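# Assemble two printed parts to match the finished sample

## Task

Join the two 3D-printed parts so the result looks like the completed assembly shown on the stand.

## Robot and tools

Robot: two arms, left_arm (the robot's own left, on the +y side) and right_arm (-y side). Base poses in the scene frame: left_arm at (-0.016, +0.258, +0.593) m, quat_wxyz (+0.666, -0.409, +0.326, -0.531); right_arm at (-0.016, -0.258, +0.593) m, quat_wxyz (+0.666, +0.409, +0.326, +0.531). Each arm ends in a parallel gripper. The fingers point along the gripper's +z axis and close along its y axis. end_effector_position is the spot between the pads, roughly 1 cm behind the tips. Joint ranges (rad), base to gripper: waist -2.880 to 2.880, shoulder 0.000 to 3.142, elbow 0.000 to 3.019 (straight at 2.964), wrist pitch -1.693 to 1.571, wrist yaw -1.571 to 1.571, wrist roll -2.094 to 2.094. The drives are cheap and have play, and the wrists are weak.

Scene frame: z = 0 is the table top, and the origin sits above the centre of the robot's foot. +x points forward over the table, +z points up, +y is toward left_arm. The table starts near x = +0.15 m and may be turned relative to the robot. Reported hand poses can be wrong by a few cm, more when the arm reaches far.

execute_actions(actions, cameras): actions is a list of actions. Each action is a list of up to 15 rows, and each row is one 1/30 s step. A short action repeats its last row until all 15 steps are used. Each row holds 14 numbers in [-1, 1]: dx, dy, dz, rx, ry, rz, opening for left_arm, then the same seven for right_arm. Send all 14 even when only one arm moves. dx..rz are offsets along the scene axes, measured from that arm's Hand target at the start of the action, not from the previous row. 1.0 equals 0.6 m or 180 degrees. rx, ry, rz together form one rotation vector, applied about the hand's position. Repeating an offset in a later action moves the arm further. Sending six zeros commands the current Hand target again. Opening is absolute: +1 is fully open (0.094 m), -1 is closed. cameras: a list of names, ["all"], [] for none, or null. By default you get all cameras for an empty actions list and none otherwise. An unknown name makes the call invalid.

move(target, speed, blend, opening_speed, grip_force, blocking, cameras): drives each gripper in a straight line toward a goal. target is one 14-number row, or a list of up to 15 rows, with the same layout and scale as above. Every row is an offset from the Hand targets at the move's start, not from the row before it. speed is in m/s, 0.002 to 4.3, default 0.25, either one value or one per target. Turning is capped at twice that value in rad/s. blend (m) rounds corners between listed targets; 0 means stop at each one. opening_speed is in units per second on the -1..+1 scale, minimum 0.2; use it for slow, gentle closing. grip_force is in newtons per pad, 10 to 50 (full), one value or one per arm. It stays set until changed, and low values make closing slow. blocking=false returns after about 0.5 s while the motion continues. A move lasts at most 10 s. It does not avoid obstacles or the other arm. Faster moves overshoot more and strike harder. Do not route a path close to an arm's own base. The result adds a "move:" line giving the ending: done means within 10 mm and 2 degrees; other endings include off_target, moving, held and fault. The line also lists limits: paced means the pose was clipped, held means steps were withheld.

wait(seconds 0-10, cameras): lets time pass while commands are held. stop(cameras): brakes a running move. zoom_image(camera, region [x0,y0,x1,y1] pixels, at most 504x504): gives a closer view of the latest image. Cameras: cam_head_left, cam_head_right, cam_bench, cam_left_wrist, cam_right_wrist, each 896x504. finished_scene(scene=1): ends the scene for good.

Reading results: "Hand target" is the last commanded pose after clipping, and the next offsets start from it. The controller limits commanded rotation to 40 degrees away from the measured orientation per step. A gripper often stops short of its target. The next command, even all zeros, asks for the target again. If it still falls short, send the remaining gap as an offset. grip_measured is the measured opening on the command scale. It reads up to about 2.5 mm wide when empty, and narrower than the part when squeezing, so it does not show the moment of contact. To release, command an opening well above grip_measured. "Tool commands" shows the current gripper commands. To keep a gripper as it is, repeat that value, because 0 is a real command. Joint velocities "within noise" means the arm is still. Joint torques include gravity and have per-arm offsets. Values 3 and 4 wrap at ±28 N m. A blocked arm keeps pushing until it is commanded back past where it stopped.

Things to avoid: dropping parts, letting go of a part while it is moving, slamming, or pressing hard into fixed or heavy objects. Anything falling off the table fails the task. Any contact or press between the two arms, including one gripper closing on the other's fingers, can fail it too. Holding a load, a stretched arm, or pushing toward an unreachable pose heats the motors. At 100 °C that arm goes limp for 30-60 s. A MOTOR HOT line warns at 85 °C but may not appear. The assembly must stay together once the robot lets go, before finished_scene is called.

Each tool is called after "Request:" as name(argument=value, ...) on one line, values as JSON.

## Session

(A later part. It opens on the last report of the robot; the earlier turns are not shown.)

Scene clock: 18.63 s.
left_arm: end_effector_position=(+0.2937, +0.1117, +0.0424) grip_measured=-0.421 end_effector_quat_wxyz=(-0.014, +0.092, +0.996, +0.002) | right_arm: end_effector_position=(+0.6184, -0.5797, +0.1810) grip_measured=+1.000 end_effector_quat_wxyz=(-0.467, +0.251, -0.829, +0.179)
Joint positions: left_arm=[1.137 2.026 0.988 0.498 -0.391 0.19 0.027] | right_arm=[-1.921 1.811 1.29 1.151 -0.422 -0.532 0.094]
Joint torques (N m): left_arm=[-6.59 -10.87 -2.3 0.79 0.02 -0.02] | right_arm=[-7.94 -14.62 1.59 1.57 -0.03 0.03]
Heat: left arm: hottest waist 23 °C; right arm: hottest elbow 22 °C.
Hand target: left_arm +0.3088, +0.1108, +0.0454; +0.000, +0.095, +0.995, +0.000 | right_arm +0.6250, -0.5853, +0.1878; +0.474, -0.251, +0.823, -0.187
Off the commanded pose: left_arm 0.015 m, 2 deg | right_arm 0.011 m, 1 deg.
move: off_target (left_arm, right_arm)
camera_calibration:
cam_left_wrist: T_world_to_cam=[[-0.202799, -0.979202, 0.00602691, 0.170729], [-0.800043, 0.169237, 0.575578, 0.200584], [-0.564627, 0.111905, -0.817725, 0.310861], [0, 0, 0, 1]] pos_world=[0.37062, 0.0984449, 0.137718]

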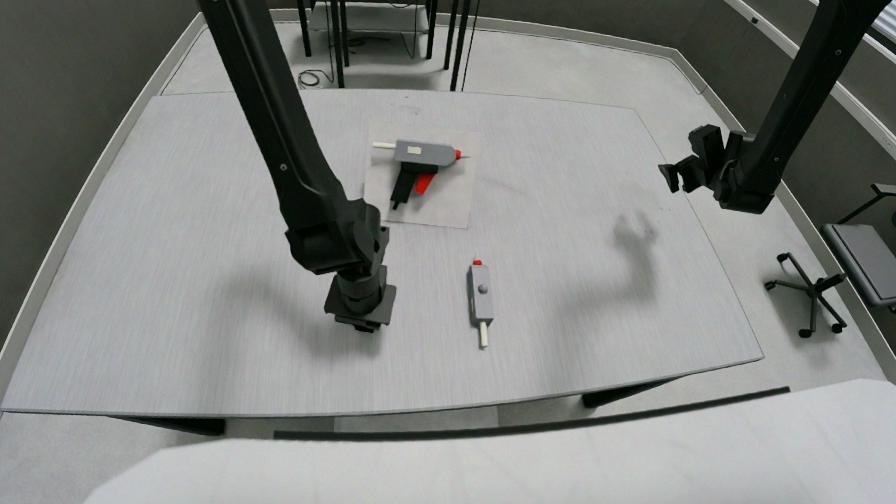

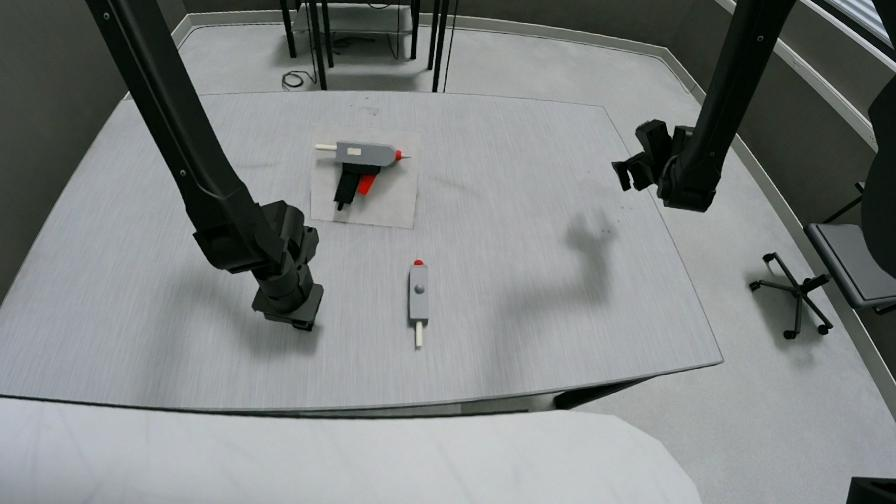

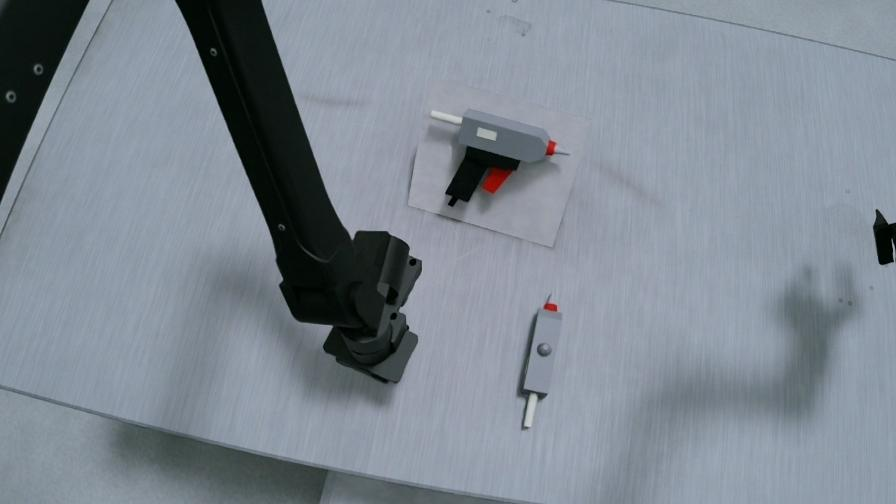

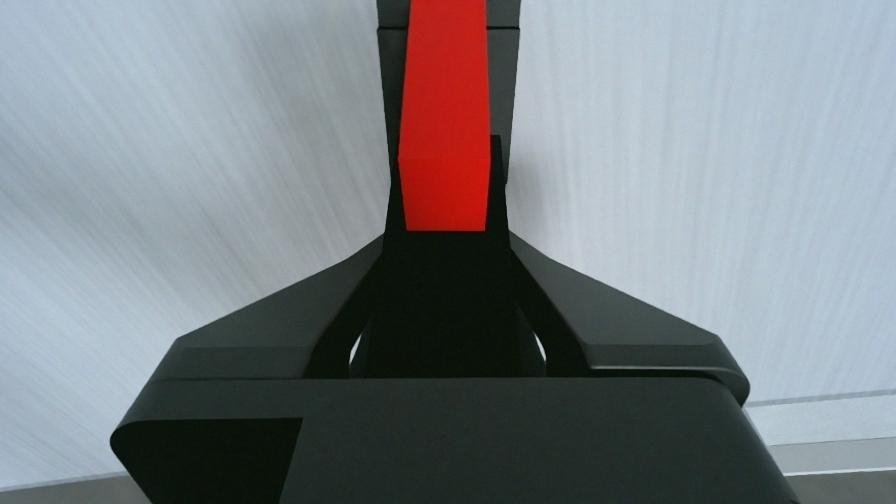

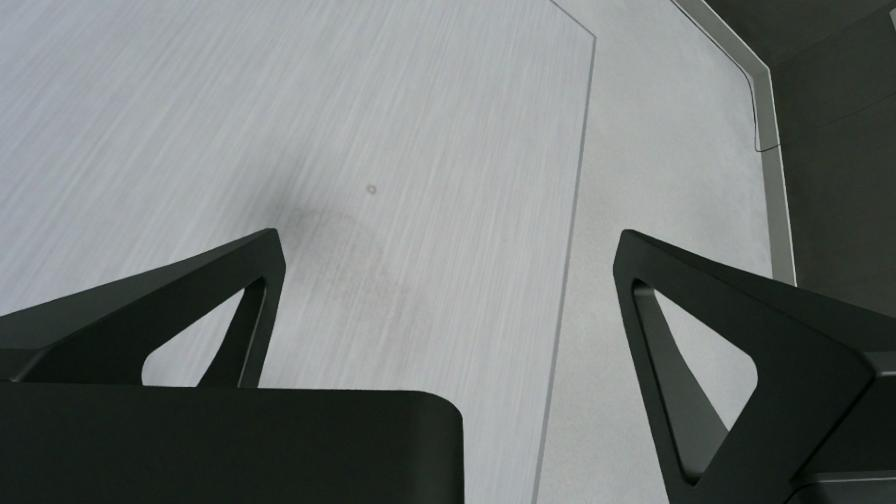

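Request:
move(target=[[0,0,0.08,0,0,0,-1,0,0,0,0,0,0,1],[0.03,-0.21,0.2,0,0,0.0586,-1,0,0,0,0,0,0,1]], speed=0.15, blend=0.03, cameras=["all"])

Request:
zoom_image(camera="cam_head_left", region=[340, 200, 560, 360])

Request:
zoom_image(camera="cam_bench", region=[400, 240, 600, 440])

Request:
zoom_image(camera="cam_left_wrist", region=[300, 0, 804, 300])

Scene clock: 26.87 s.
left_arm: end_effector_position=(+0.3165, -0.0120, +0.1560) grip_measured=-0.422 end_effector_quat_wxyz=(-0.008, +0.015, +1.000, +0.002) | right_arm: end_effector_position=(+0.6184, -0.5797, +0.1810) grip_measured=+1.000 end_effector_quat_wxyz=(-0.467, +0.251, -0.829, +0.179)
Joint positions: left_arm=[0.81 1.886 0.951 0.304 -0.664 -0.165 0.027] | right_arm=[-1.921 1.811 1.29 1.151 -0.422 -0.532 0.094]
Joint torques (N m): left_arm=[-11.28 -11.11 -1.26 -0.06 -0.23 -0.25] | right_arm=[-8 -14.62 1.62 1.54 -0.03 0.04]
Heat: left arm: hottest waist 23 °C; right arm: hottest elbow 22 °C.
Hand target: left_arm +0.3268, -0.0152, +0.1654; +0.000, +0.003, +1.000, +0.000 | right_arm +0.6250, -0.5853, +0.1878; +0.474, -0.251, +0.823, -0.187
Off the commanded pose: left_arm 0.014 m, 2 deg | right_arm 0.011 m, 1 deg.
move: off_target (left_arm, right_arm); blend cut to 0.0239 m at target 1
camera_calibration:
cam_left_wrist: T_world_to_cam=[[-0.0505313, -0.998719, 0.00246572, 0.00559432], [-0.824386, 0.0431041, 0.564384, 0.182356], [-0.563768, 0.0264864, -0.825508, 0.430332], [0, 0, 0, 1]] pos_world=[0.393222, -0.0136711, 0.25231]

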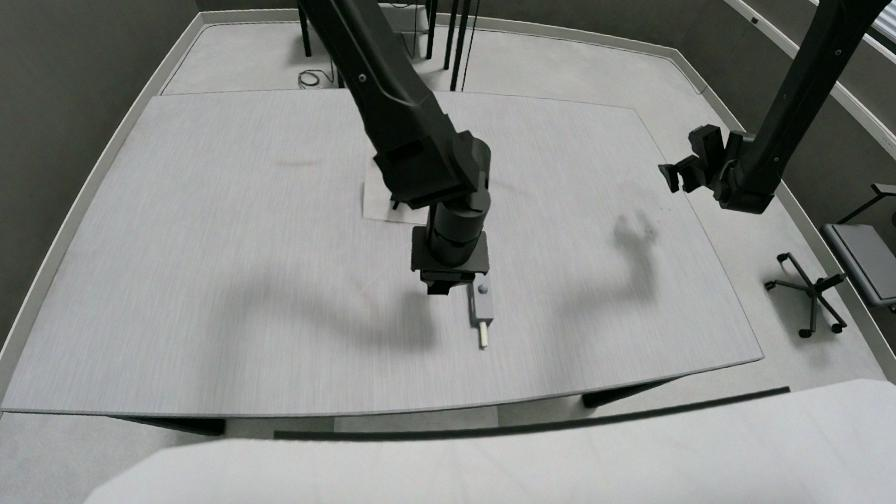

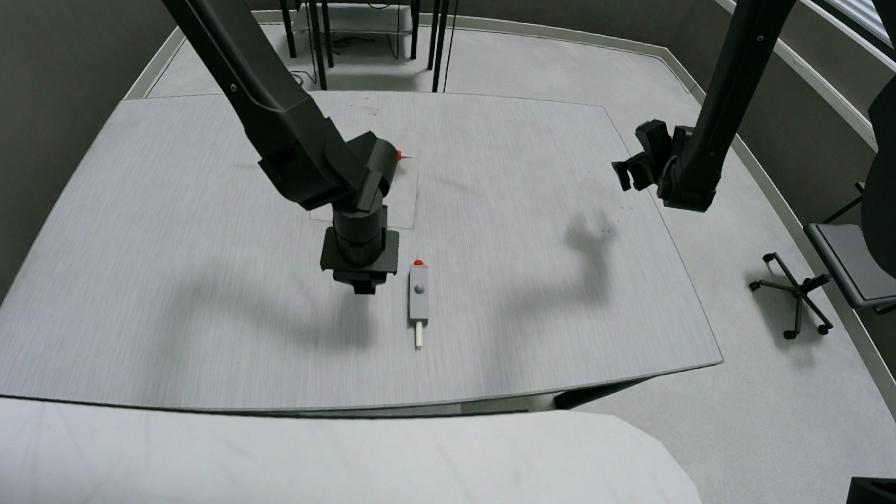

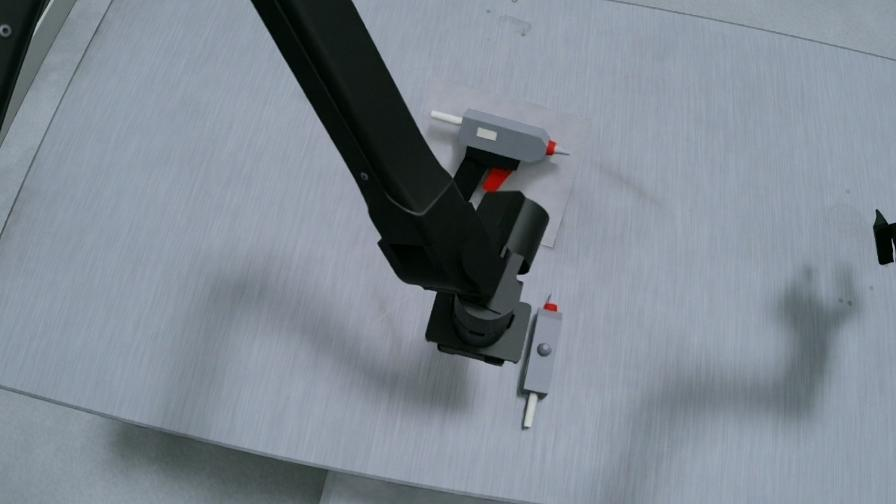

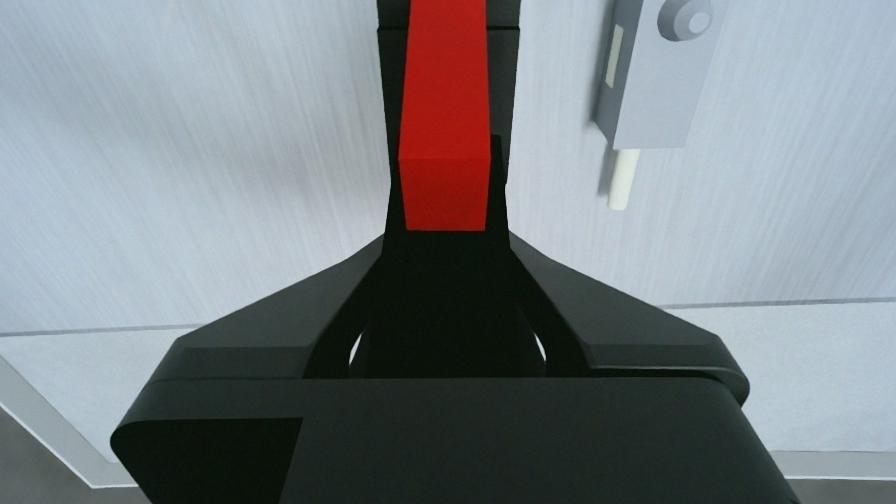

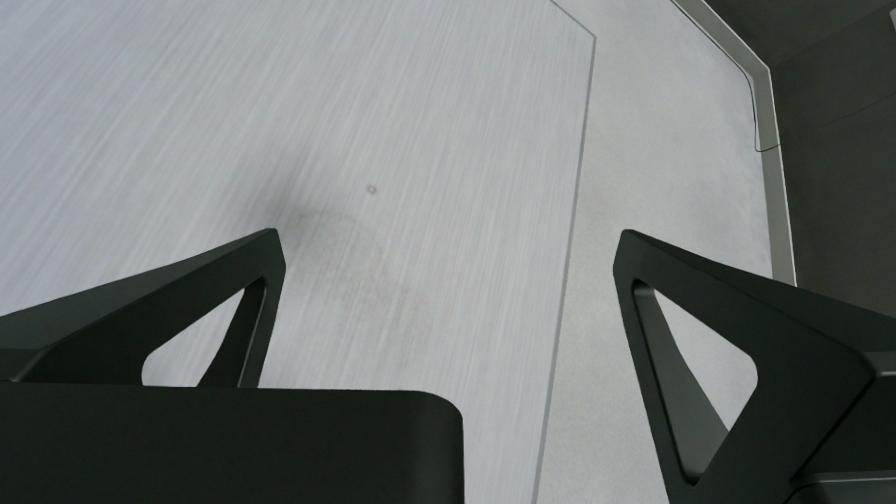

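Scaled by 2.291 from the camera's 896x504 image, which has a finer 1280x720 frame.

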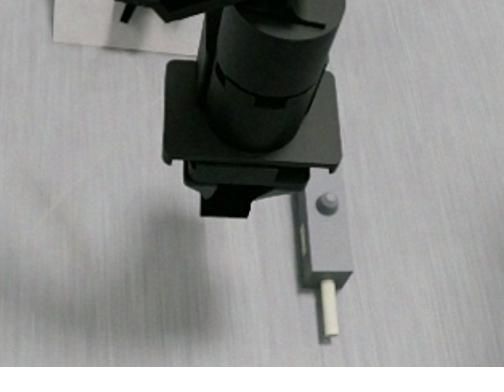

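Scaled by 2.520 from the camera's 896x504 image, which has a finer 1280x720 frame.

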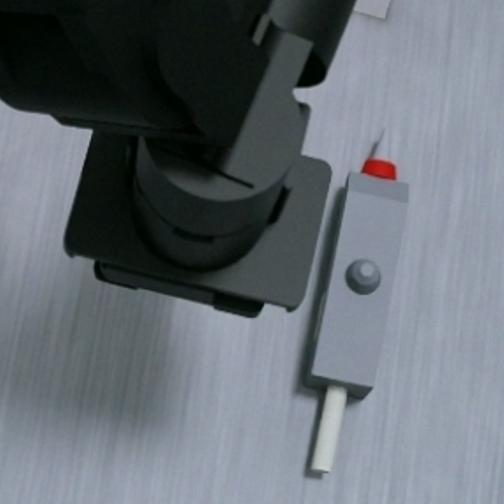

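Scaled by 1.000.

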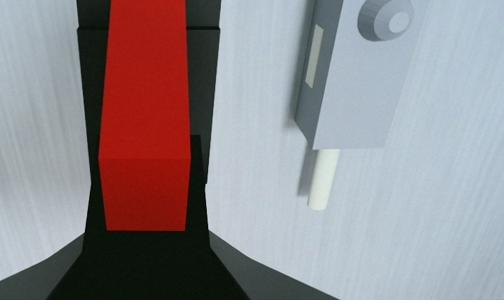

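Request:
zoom_image(camera="cam_left_wrist", region=[600, 0, 760, 90])

Request:
zoom_image(camera="cam_bench", region=[510, 280, 580, 410])

Request:
zoom_image(camera="cam_left_wrist", region=[360, 0, 540, 100])

Scaled by 3.150 from the camera's 896x504 image, which has a finer 1280x720 frame.

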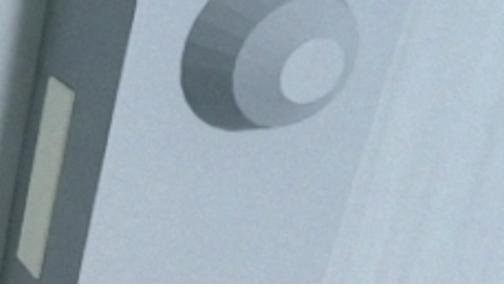

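Scaled by 3.877 from the camera's 896x504 image, which has a finer 1280x720 frame.

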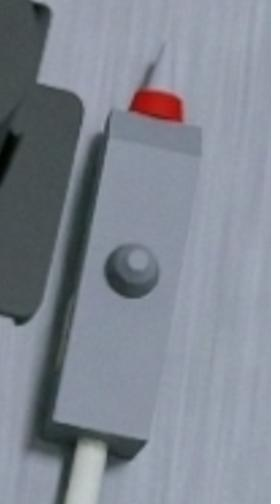

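Scaled by 2.800 from the camera's 896x504 image, which has a finer 1280x720 frame.

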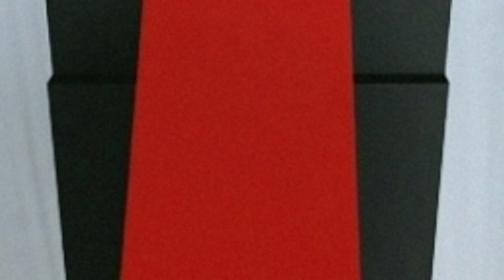

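Request:
zoom_image(camera="cam_bench", region=[425, 95, 575, 185])

Scaled by 3.360 from the camera's 896x504 image, which has a finer 1280x720 frame.

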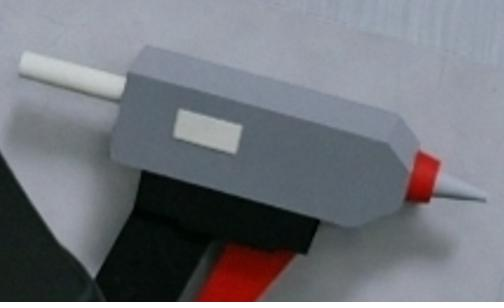

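Request:
move(target=[0.0025,-0.161,-0.066,0,0,0.0039,-1,0,0,0,0,0,0,1], speed=0.1, cameras=["all"])

Request:
zoom_image(camera="cam_head_left", region=[400, 200, 560, 360])

Request:
zoom_image(camera="cam_head_right", region=[340, 200, 500, 360])

Request:
zoom_image(camera="cam_left_wrist", region=[348, 0, 548, 120])

Request:
zoom_image(camera="cam_bench", region=[480, 280, 600, 440])

Scene clock: 36.03 s.
left_arm: end_effector_position=(+0.3273, -0.0993, +0.1135) grip_measured=-0.422 end_effector_quat_wxyz=(-0.003, +0.001, +1.000, +0.007) | right_arm: end_effector_position=(+0.6184, -0.5797, +0.1810) grip_measured=+1.000 end_effector_quat_wxyz=(-0.467, +0.251, -0.829, +0.179)
Joint positions: left_arm=[0.738 2.094 1.232 0.203 -0.733 -0.244 0.027] | right_arm=[-1.921 1.811 1.29 1.151 -0.422 -0.532 0.094]
Joint torques (N m): left_arm=[-15.97 -10.4 -0.49 -0.03 -0.25 -0.22] | right_arm=[-8.06 -14.62 1.61 1.55 -0.02 0.04]
Heat: left arm: hottest waist 23 °C; right arm: hottest elbow 22 °C.
Hand target: left_arm +0.3283, -0.1118, +0.1258; +0.000, -0.003, +1.000, +0.000 | right_arm +0.6250, -0.5853, +0.1878; +0.474, -0.251, +0.823, -0.187
Off the commanded pose: left_arm 0.018 m, 1 deg | right_arm 0.011 m, 1 deg.
move: off_target (left_arm, right_arm)
camera_calibration:
cam_left_wrist: T_world_to_cam=[[-0.0218854, -0.999729, -0.00788267, -0.0891654], [-0.83046, 0.0137888, 0.556907, 0.218841], [-0.556648, 0.0187344, -0.830538, 0.401177], [0, 0, 0, 1]] pos_world=[0.403101, -0.0996746, 0.210616]

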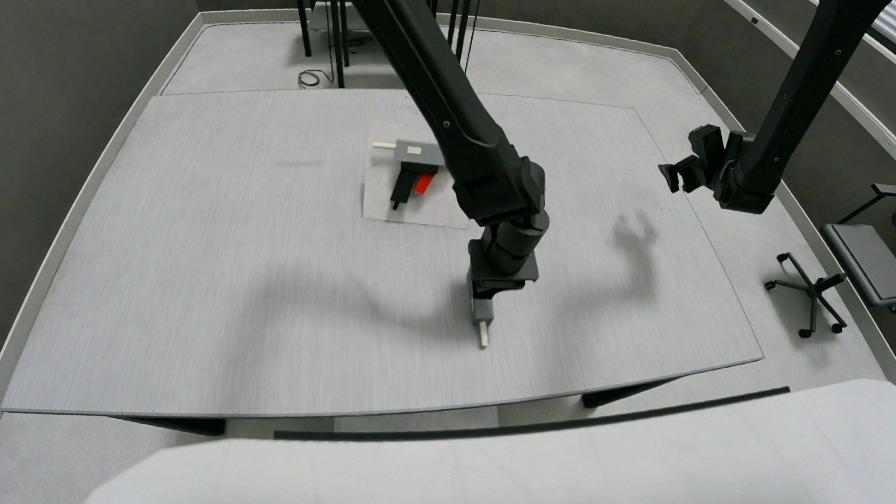

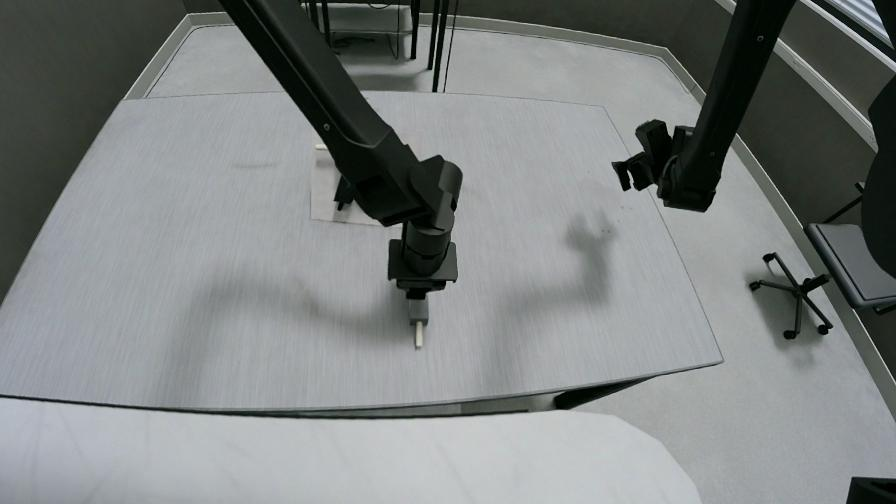

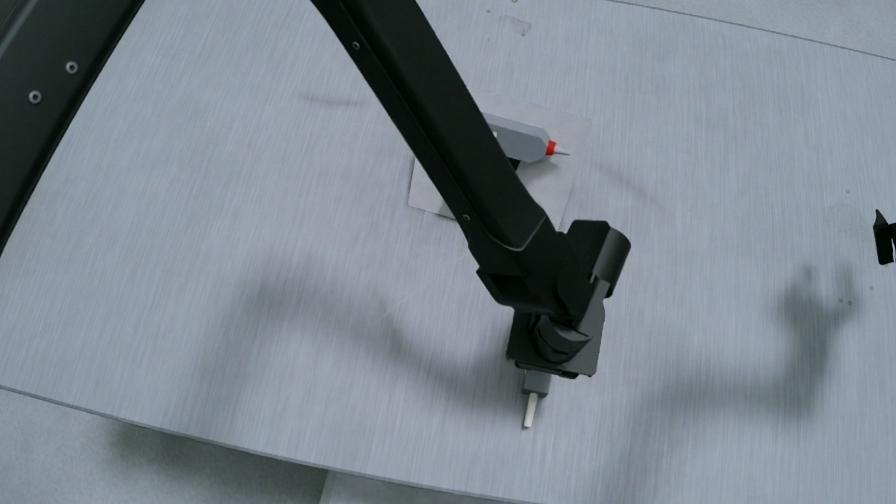

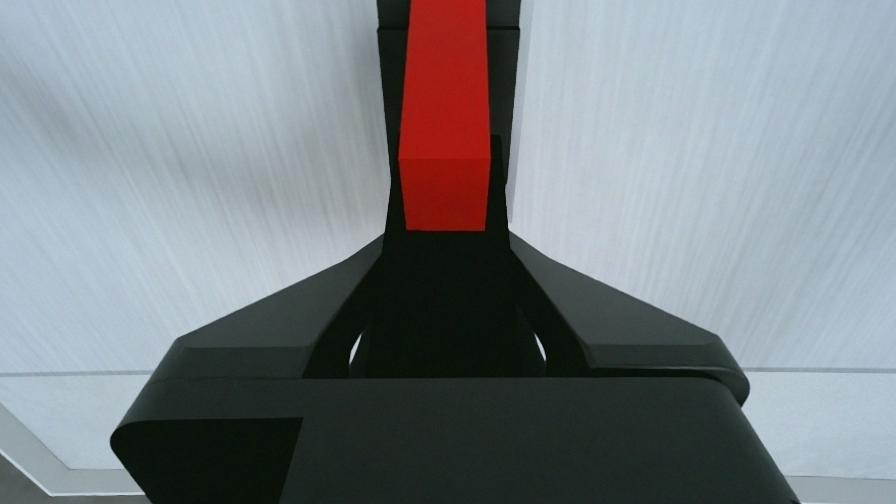

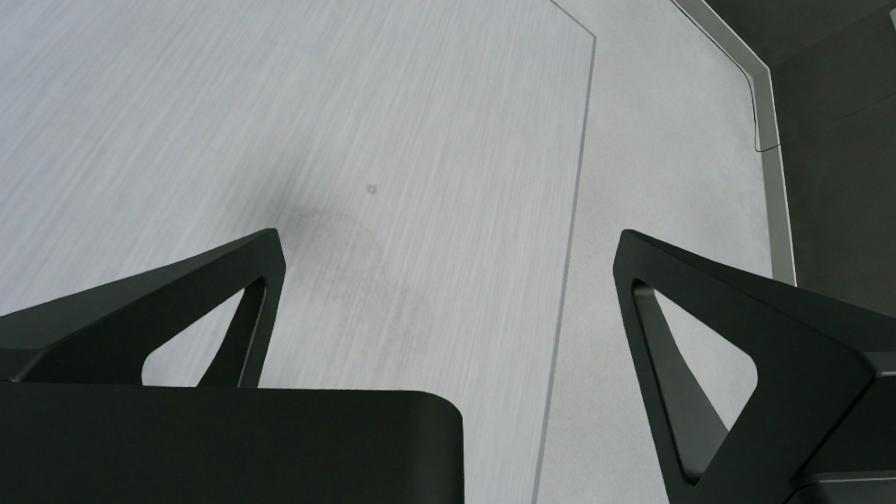

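Scaled by 3.150 from the camera's 896x504 image, which has a finer 1280x720 frame.

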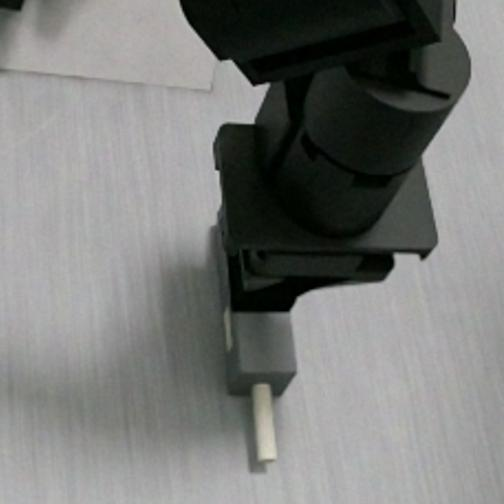

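Scaled by 3.150 from the camera's 896x504 image, which has a finer 1280x720 frame.

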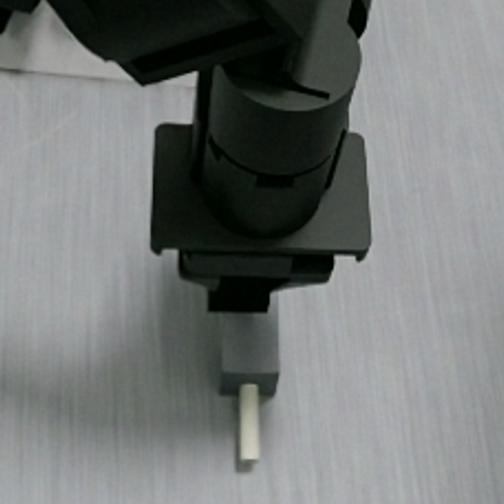

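Scaled by 2.520 from the camera's 896x504 image, which has a finer 1280x720 frame.

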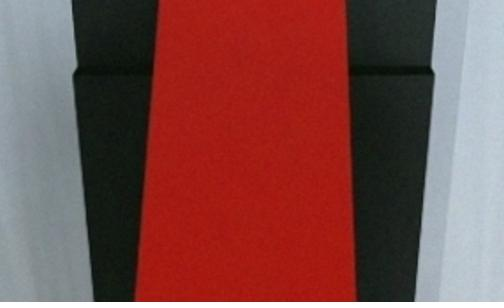

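Scaled by 3.150 from the camera's 896x504 image, which has a finer 1280x720 frame.

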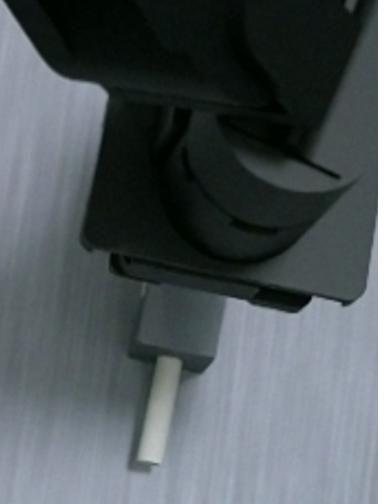

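Request:
move(target=[-0.01,-0.015,0,-0.004,0.007,-0.003,-1,0,0,0,0,0,0,1], speed=0.05)

Scene clock: 40.27 s.
left_arm: end_effector_position=(+0.3225, -0.1040, +0.1124) grip_measured=-0.422 end_effector_quat_wxyz=(-0.014, +0.004, +1.000, +0.006) | right_arm: end_effector_position=(+0.6184, -0.5797, +0.1810) grip_measured=+1.000 end_effector_quat_wxyz=(-0.467, +0.251, -0.829, +0.179)
Joint positions: left_arm=[0.734 2.103 1.247 0.168 -0.73 -0.258 0.027] | right_arm=[-1.921 1.811 1.29 1.151 -0.422 -0.532 0.094]
Joint torques (N m): left_arm=[-16.21 -9.99 -0.38 0.05 0.03 -0.22] | right_arm=[-7.88 -14.56 1.63 1.57 -0.03 0.04]
Heat: left arm: hottest waist 24 °C; right arm: hottest elbow 22 °C.
Hand target: left_arm +0.3223, -0.1208, +0.1258; -0.011, +0.002, +1.000, -0.006 | right_arm +0.6250, -0.5853, +0.1878; +0.474, -0.251, +0.823, -0.187
Off the commanded pose: left_arm 0.021 m, 1 deg | right_arm 0.011 m, 1 deg.
move: off_target (left_arm, right_arm)

Request:
move(target=[-0.007,-0.007,-0.01,-0.004,0,-0.001,-1,0,0,0,0,0,0,1], speed=0.05)

Scene clock: 41.57 s.
left_arm: end_effector_position=(+0.3142, -0.1093, +0.1074) grip_measured=-0.422 end_effector_quat_wxyz=(-0.019, +0.008, +1.000, +0.000) | right_arm: end_effector_position=(+0.6184, -0.5797, +0.1810) grip_measured=+1.000 end_effector_quat_wxyz=(-0.467, +0.251, -0.829, +0.179)
Joint positions: left_arm=[0.734 2.123 1.256 0.168 -0.714 -0.258 0.027] | right_arm=[-1.921 1.811 1.29 1.151 -0.422 -0.532 0.094]
Joint torques (N m): left_arm=[-15.79 -9.93 -0.5 0.61 -0.01 -0.16] | right_arm=[-7.94 -14.62 1.62 1.57 -0.02 0.04]
Heat: left arm: hottest waist 24 °C; right arm: hottest elbow 22 °C.
Hand target: left_arm +0.3181, -0.1250, +0.1198; -0.011, +0.004, +1.000, -0.012 | right_arm +0.6250, -0.5853, +0.1878; +0.474, -0.251, +0.823, -0.187
Off the commanded pose: left_arm 0.020 m, 2 deg | right_arm 0.011 m, 1 deg.
move: off_target (left_arm, right_arm)

Request:
move(target=[0.008,0,-0.025,0,-0.003,0,-1,0,0,0,0,0,0,1], speed=0.05, cameras=["all"])

Request:
zoom_image(camera="cam_head_left", region=[420, 240, 540, 360])

Request:
zoom_image(camera="cam_head_right", region=[360, 240, 480, 360])

Request:
zoom_image(camera="cam_left_wrist", region=[348, 0, 548, 120])

Scene clock: 43.23 s.
left_arm: end_effector_position=(+0.3169, -0.1182, +0.1002) grip_measured=-0.422 end_effector_quat_wxyz=(-0.017, +0.004, +1.000, -0.006) | right_arm: end_effector_position=(+0.6184, -0.5797, +0.1810) grip_measured=+1.000 end_effector_quat_wxyz=(-0.467, +0.251, -0.829, +0.179)
Joint positions: left_arm=[0.734 2.146 1.289 0.169 -0.705 -0.258 0.027] | right_arm=[-1.921 1.811 1.29 1.151 -0.422 -0.532 0.094]
Joint torques (N m): left_arm=[-14.8 -10.05 -0.29 1.33 0.04 0.03] | right_arm=[-7.88 -14.56 1.61 1.54 -0.02 0.04]
Heat: left arm: hottest waist 24 °C; right arm: hottest elbow 22 °C.
Hand target: left_arm +0.3229, -0.1250, +0.1048; -0.006, +0.004, +1.000, -0.012 | right_arm +0.6250, -0.5853, +0.1878; +0.474, -0.251, +0.823, -0.187
Off the commanded pose: left_arm 0.010 m, 1 deg | right_arm 0.011 m, 1 deg.
move: off_target (right_arm)
camera_calibration:
cam_left_wrist: T_world_to_cam=[[-0.0287889, -0.999422, 0.0180835, -0.1088], [-0.81476, 0.0339425, 0.578805, 0.213232], [-0.579084, 0.00192946, -0.815266, 0.388288], [0, 0, 0, 1]] pos_world=[0.395451, -0.116723, 0.195106]

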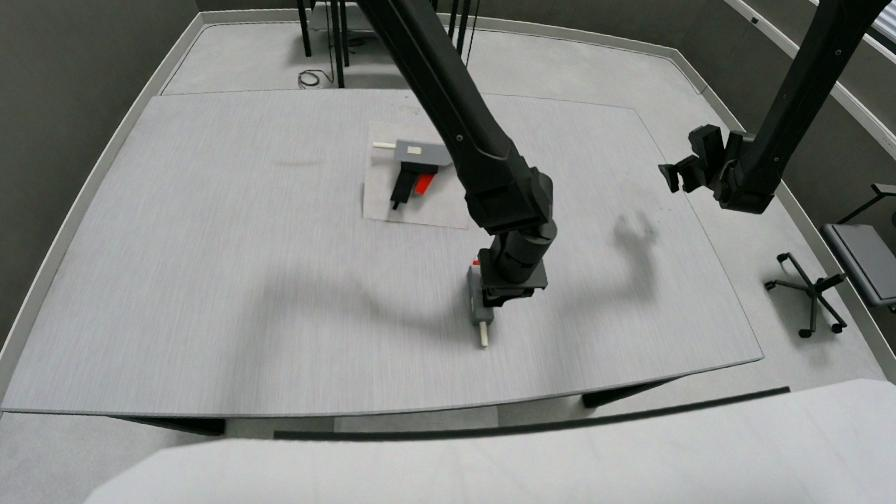

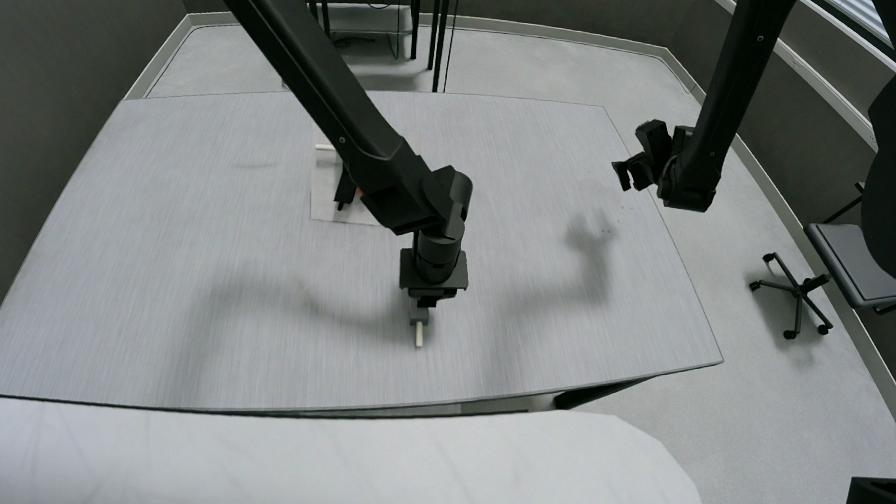

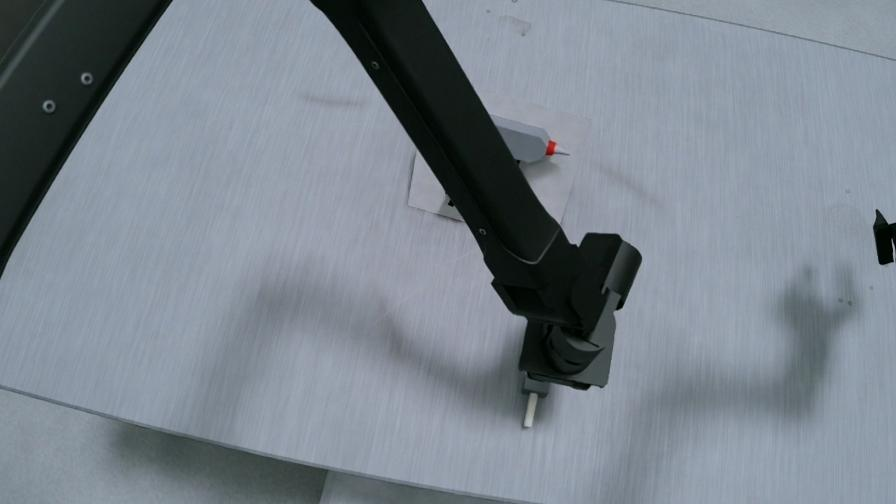

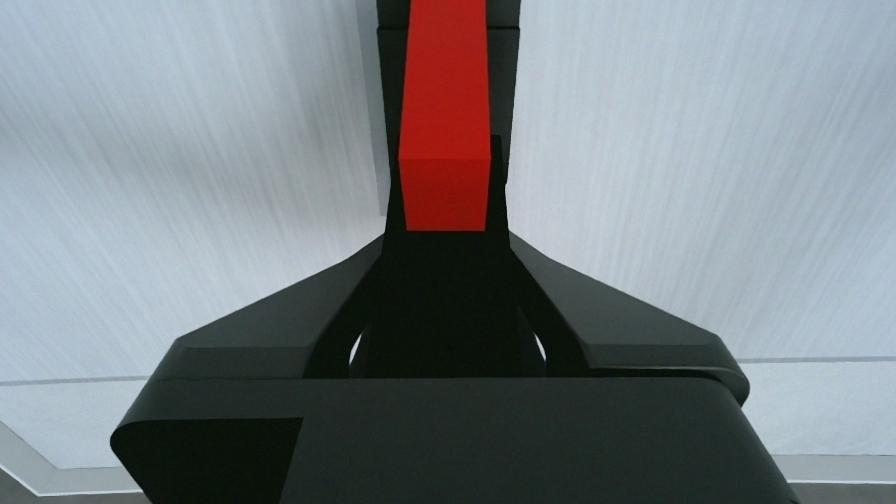

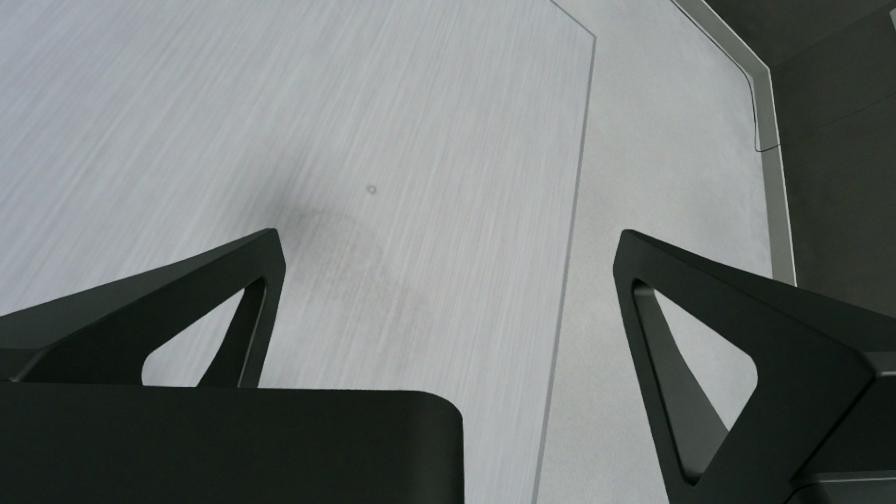

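Scaled by 4.200 from the camera's 896x504 image, which has a finer 1280x720 frame.

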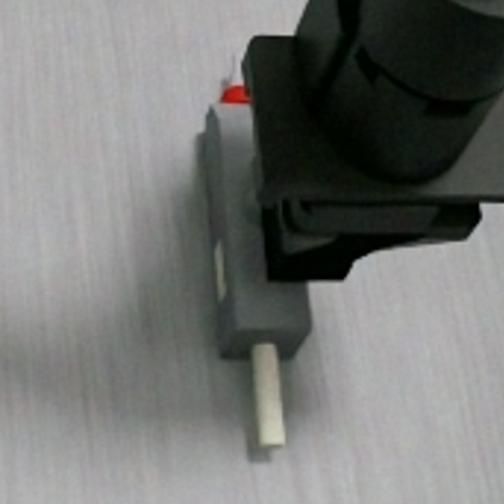

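Scaled by 4.200 from the camera's 896x504 image, which has a finer 1280x720 frame.

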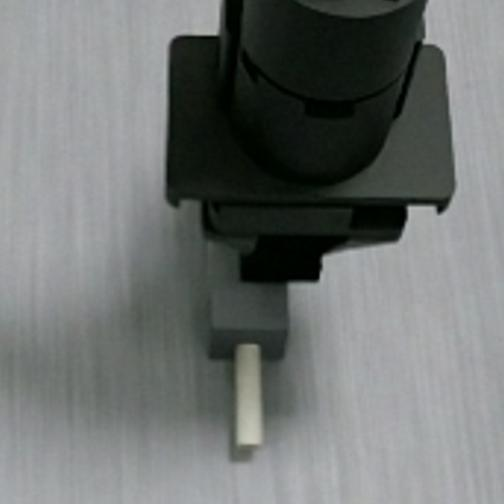

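Scaled by 2.520 from the camera's 896x504 image, which has a finer 1280x720 frame.

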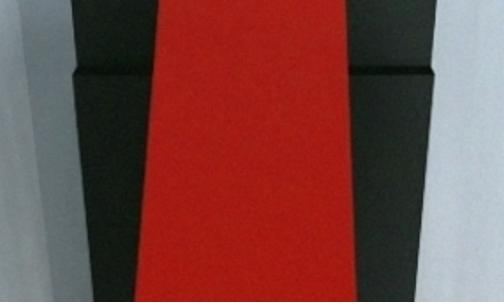

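Request:
move(target=[0.002,0.014,-0.004,0,0,0,-1,0,0,0,0,0,0,1], speed=0.05)

Scene clock: 44.83 s.
left_arm: end_effector_position=(+0.3188, -0.1184, +0.1001) grip_measured=-0.422 end_effector_quat_wxyz=(-0.013, +0.002, +1.000, -0.006) | right_arm: end_effector_position=(+0.6184, -0.5797, +0.1810) grip_measured=+1.000 end_effector_quat_wxyz=(-0.467, +0.251, -0.829, +0.179)
Joint positions: left_arm=[0.734 2.146 1.289 0.179 -0.707 -0.257 0.027] | right_arm=[-1.921 1.811 1.29 1.151 -0.422 -0.532 0.094]
Joint torques (N m): left_arm=[-13.51 -10.46 -1.28 1.35 0.06 0.04] | right_arm=[-7.94 -14.56 1.61 1.54 -0.03 0.03]
Heat: left arm: hottest waist 24 °C; right arm: hottest elbow 22 °C.
Hand target: left_arm +0.3241, -0.1166, +0.1024; -0.006, +0.004, +1.000, -0.012 | right_arm +0.6250, -0.5853, +0.1878; +0.474, -0.251, +0.823, -0.187
Off the commanded pose: left_arm 0.006 m, 1 deg | right_arm 0.011 m, 1 deg.
move: off_target (right_arm)

Request:
move(target=[0,0.012,0.002,0,0,0,-1,0,0,0,0,0,0,1], speed=0.05)

Scene clock: 46.10 s.
left_arm: end_effector_position=(+0.3191, -0.1175, +0.1004) grip_measured=-0.422 end_effector_quat_wxyz=(-0.013, +0.002, +1.000, -0.014) | right_arm: end_effector_position=(+0.6184, -0.5797, +0.1810) grip_measured=+1.000 end_effector_quat_wxyz=(-0.467, +0.251, -0.829, +0.179)
Joint positions: left_arm=[0.738 2.14 1.278 0.192 -0.687 -0.249 0.027] | right_arm=[-1.921 1.811 1.29 1.151 -0.422 -0.532 0.094]
Joint torques (N m): left_arm=[-12.86 -11.05 -1.92 1.24 0.04 0] | right_arm=[-7.94 -14.56 1.62 1.55 -0.03 0.04]
Heat: left arm: hottest waist 24 °C; right arm: hottest elbow 22 °C.
Hand target: left_arm +0.3241, -0.1094, +0.1036; -0.006, +0.004, +1.000, -0.012 | right_arm +0.6250, -0.5853, +0.1878; +0.474, -0.251, +0.823, -0.187
Off the commanded pose: left_arm 0.010 m, 1 deg | right_arm 0.011 m, 1 deg.
move: off_target (right_arm)

Request:
move(target=[0,0.008,0.004,0.002,0,0,-1,0,0,0,0,0,0,1], speed=0.05)

Scene clock: 47.40 s.
left_arm: end_effector_position=(+0.3135, -0.1059, +0.0957) grip_measured=-0.422 end_effector_quat_wxyz=(-0.019, +0.003, +1.000, -0.007) | right_arm: end_effector_position=(+0.6184, -0.5797, +0.1810) grip_measured=+1.000 end_effector_quat_wxyz=(-0.467, +0.251, -0.829, +0.179)
Joint positions: left_arm=[0.754 2.138 1.264 0.192 -0.687 -0.247 0.027] | right_arm=[-1.921 1.811 1.29 1.151 -0.422 -0.532 0.094]
Joint torques (N m): left_arm=[-13.86 -11.99 -2.06 1.36 -0.13 0.01] | right_arm=[-7.94 -14.68 1.62 1.55 -0.03 0.04]
Heat: left arm: hottest waist 24 °C; right arm: hottest elbow 22 °C.
Hand target: left_arm +0.3241, -0.1046, +0.1060; -0.006, +0.004, +1.000, -0.009 | right_arm +0.6250, -0.5853, +0.1878; +0.474, -0.251, +0.823, -0.187
Off the commanded pose: left_arm 0.015 m, 2 deg | right_arm 0.011 m, 1 deg.
move: off_target (left_arm, right_arm)

Request:
move(target=[0.007,-0.002,0.006,0.002,-0.003,0,-1,0,0,0,0,0,0,1], speed=0.05)

Scene clock: 48.93 s.
left_arm: end_effector_position=(+0.3182, -0.1041, +0.0970) grip_measured=-0.422 end_effector_quat_wxyz=(-0.015, +0.000, +1.000, -0.003) | right_arm: end_effector_position=(+0.6184, -0.5797, +0.1810) grip_measured=+1.000 end_effector_quat_wxyz=(-0.467, +0.251, -0.829, +0.179)
Joint positions: left_arm=[0.754 2.132 1.264 0.194 -0.696 -0.247 0.027] | right_arm=[-1.921 1.811 1.29 1.151 -0.422 -0.532 0.094]
Joint torques (N m): left_arm=[-15.03 -11.63 -1.98 1.11 -0.24 0.04] | right_arm=[-8.06 -14.56 1.61 1.55 -0.02 0.04]
Heat: left arm: hottest waist 24 °C; right arm: hottest elbow 22 °C.
Hand target: left_arm +0.3283, -0.1058, +0.1096; -0.001, +0.004, +1.000, -0.006 | right_arm +0.6250, -0.5853, +0.1878; +0.474, -0.251, +0.823, -0.187
Off the commanded pose: left_arm 0.016 m, 2 deg | right_arm 0.011 m, 1 deg.
move: off_target (left_arm, right_arm)


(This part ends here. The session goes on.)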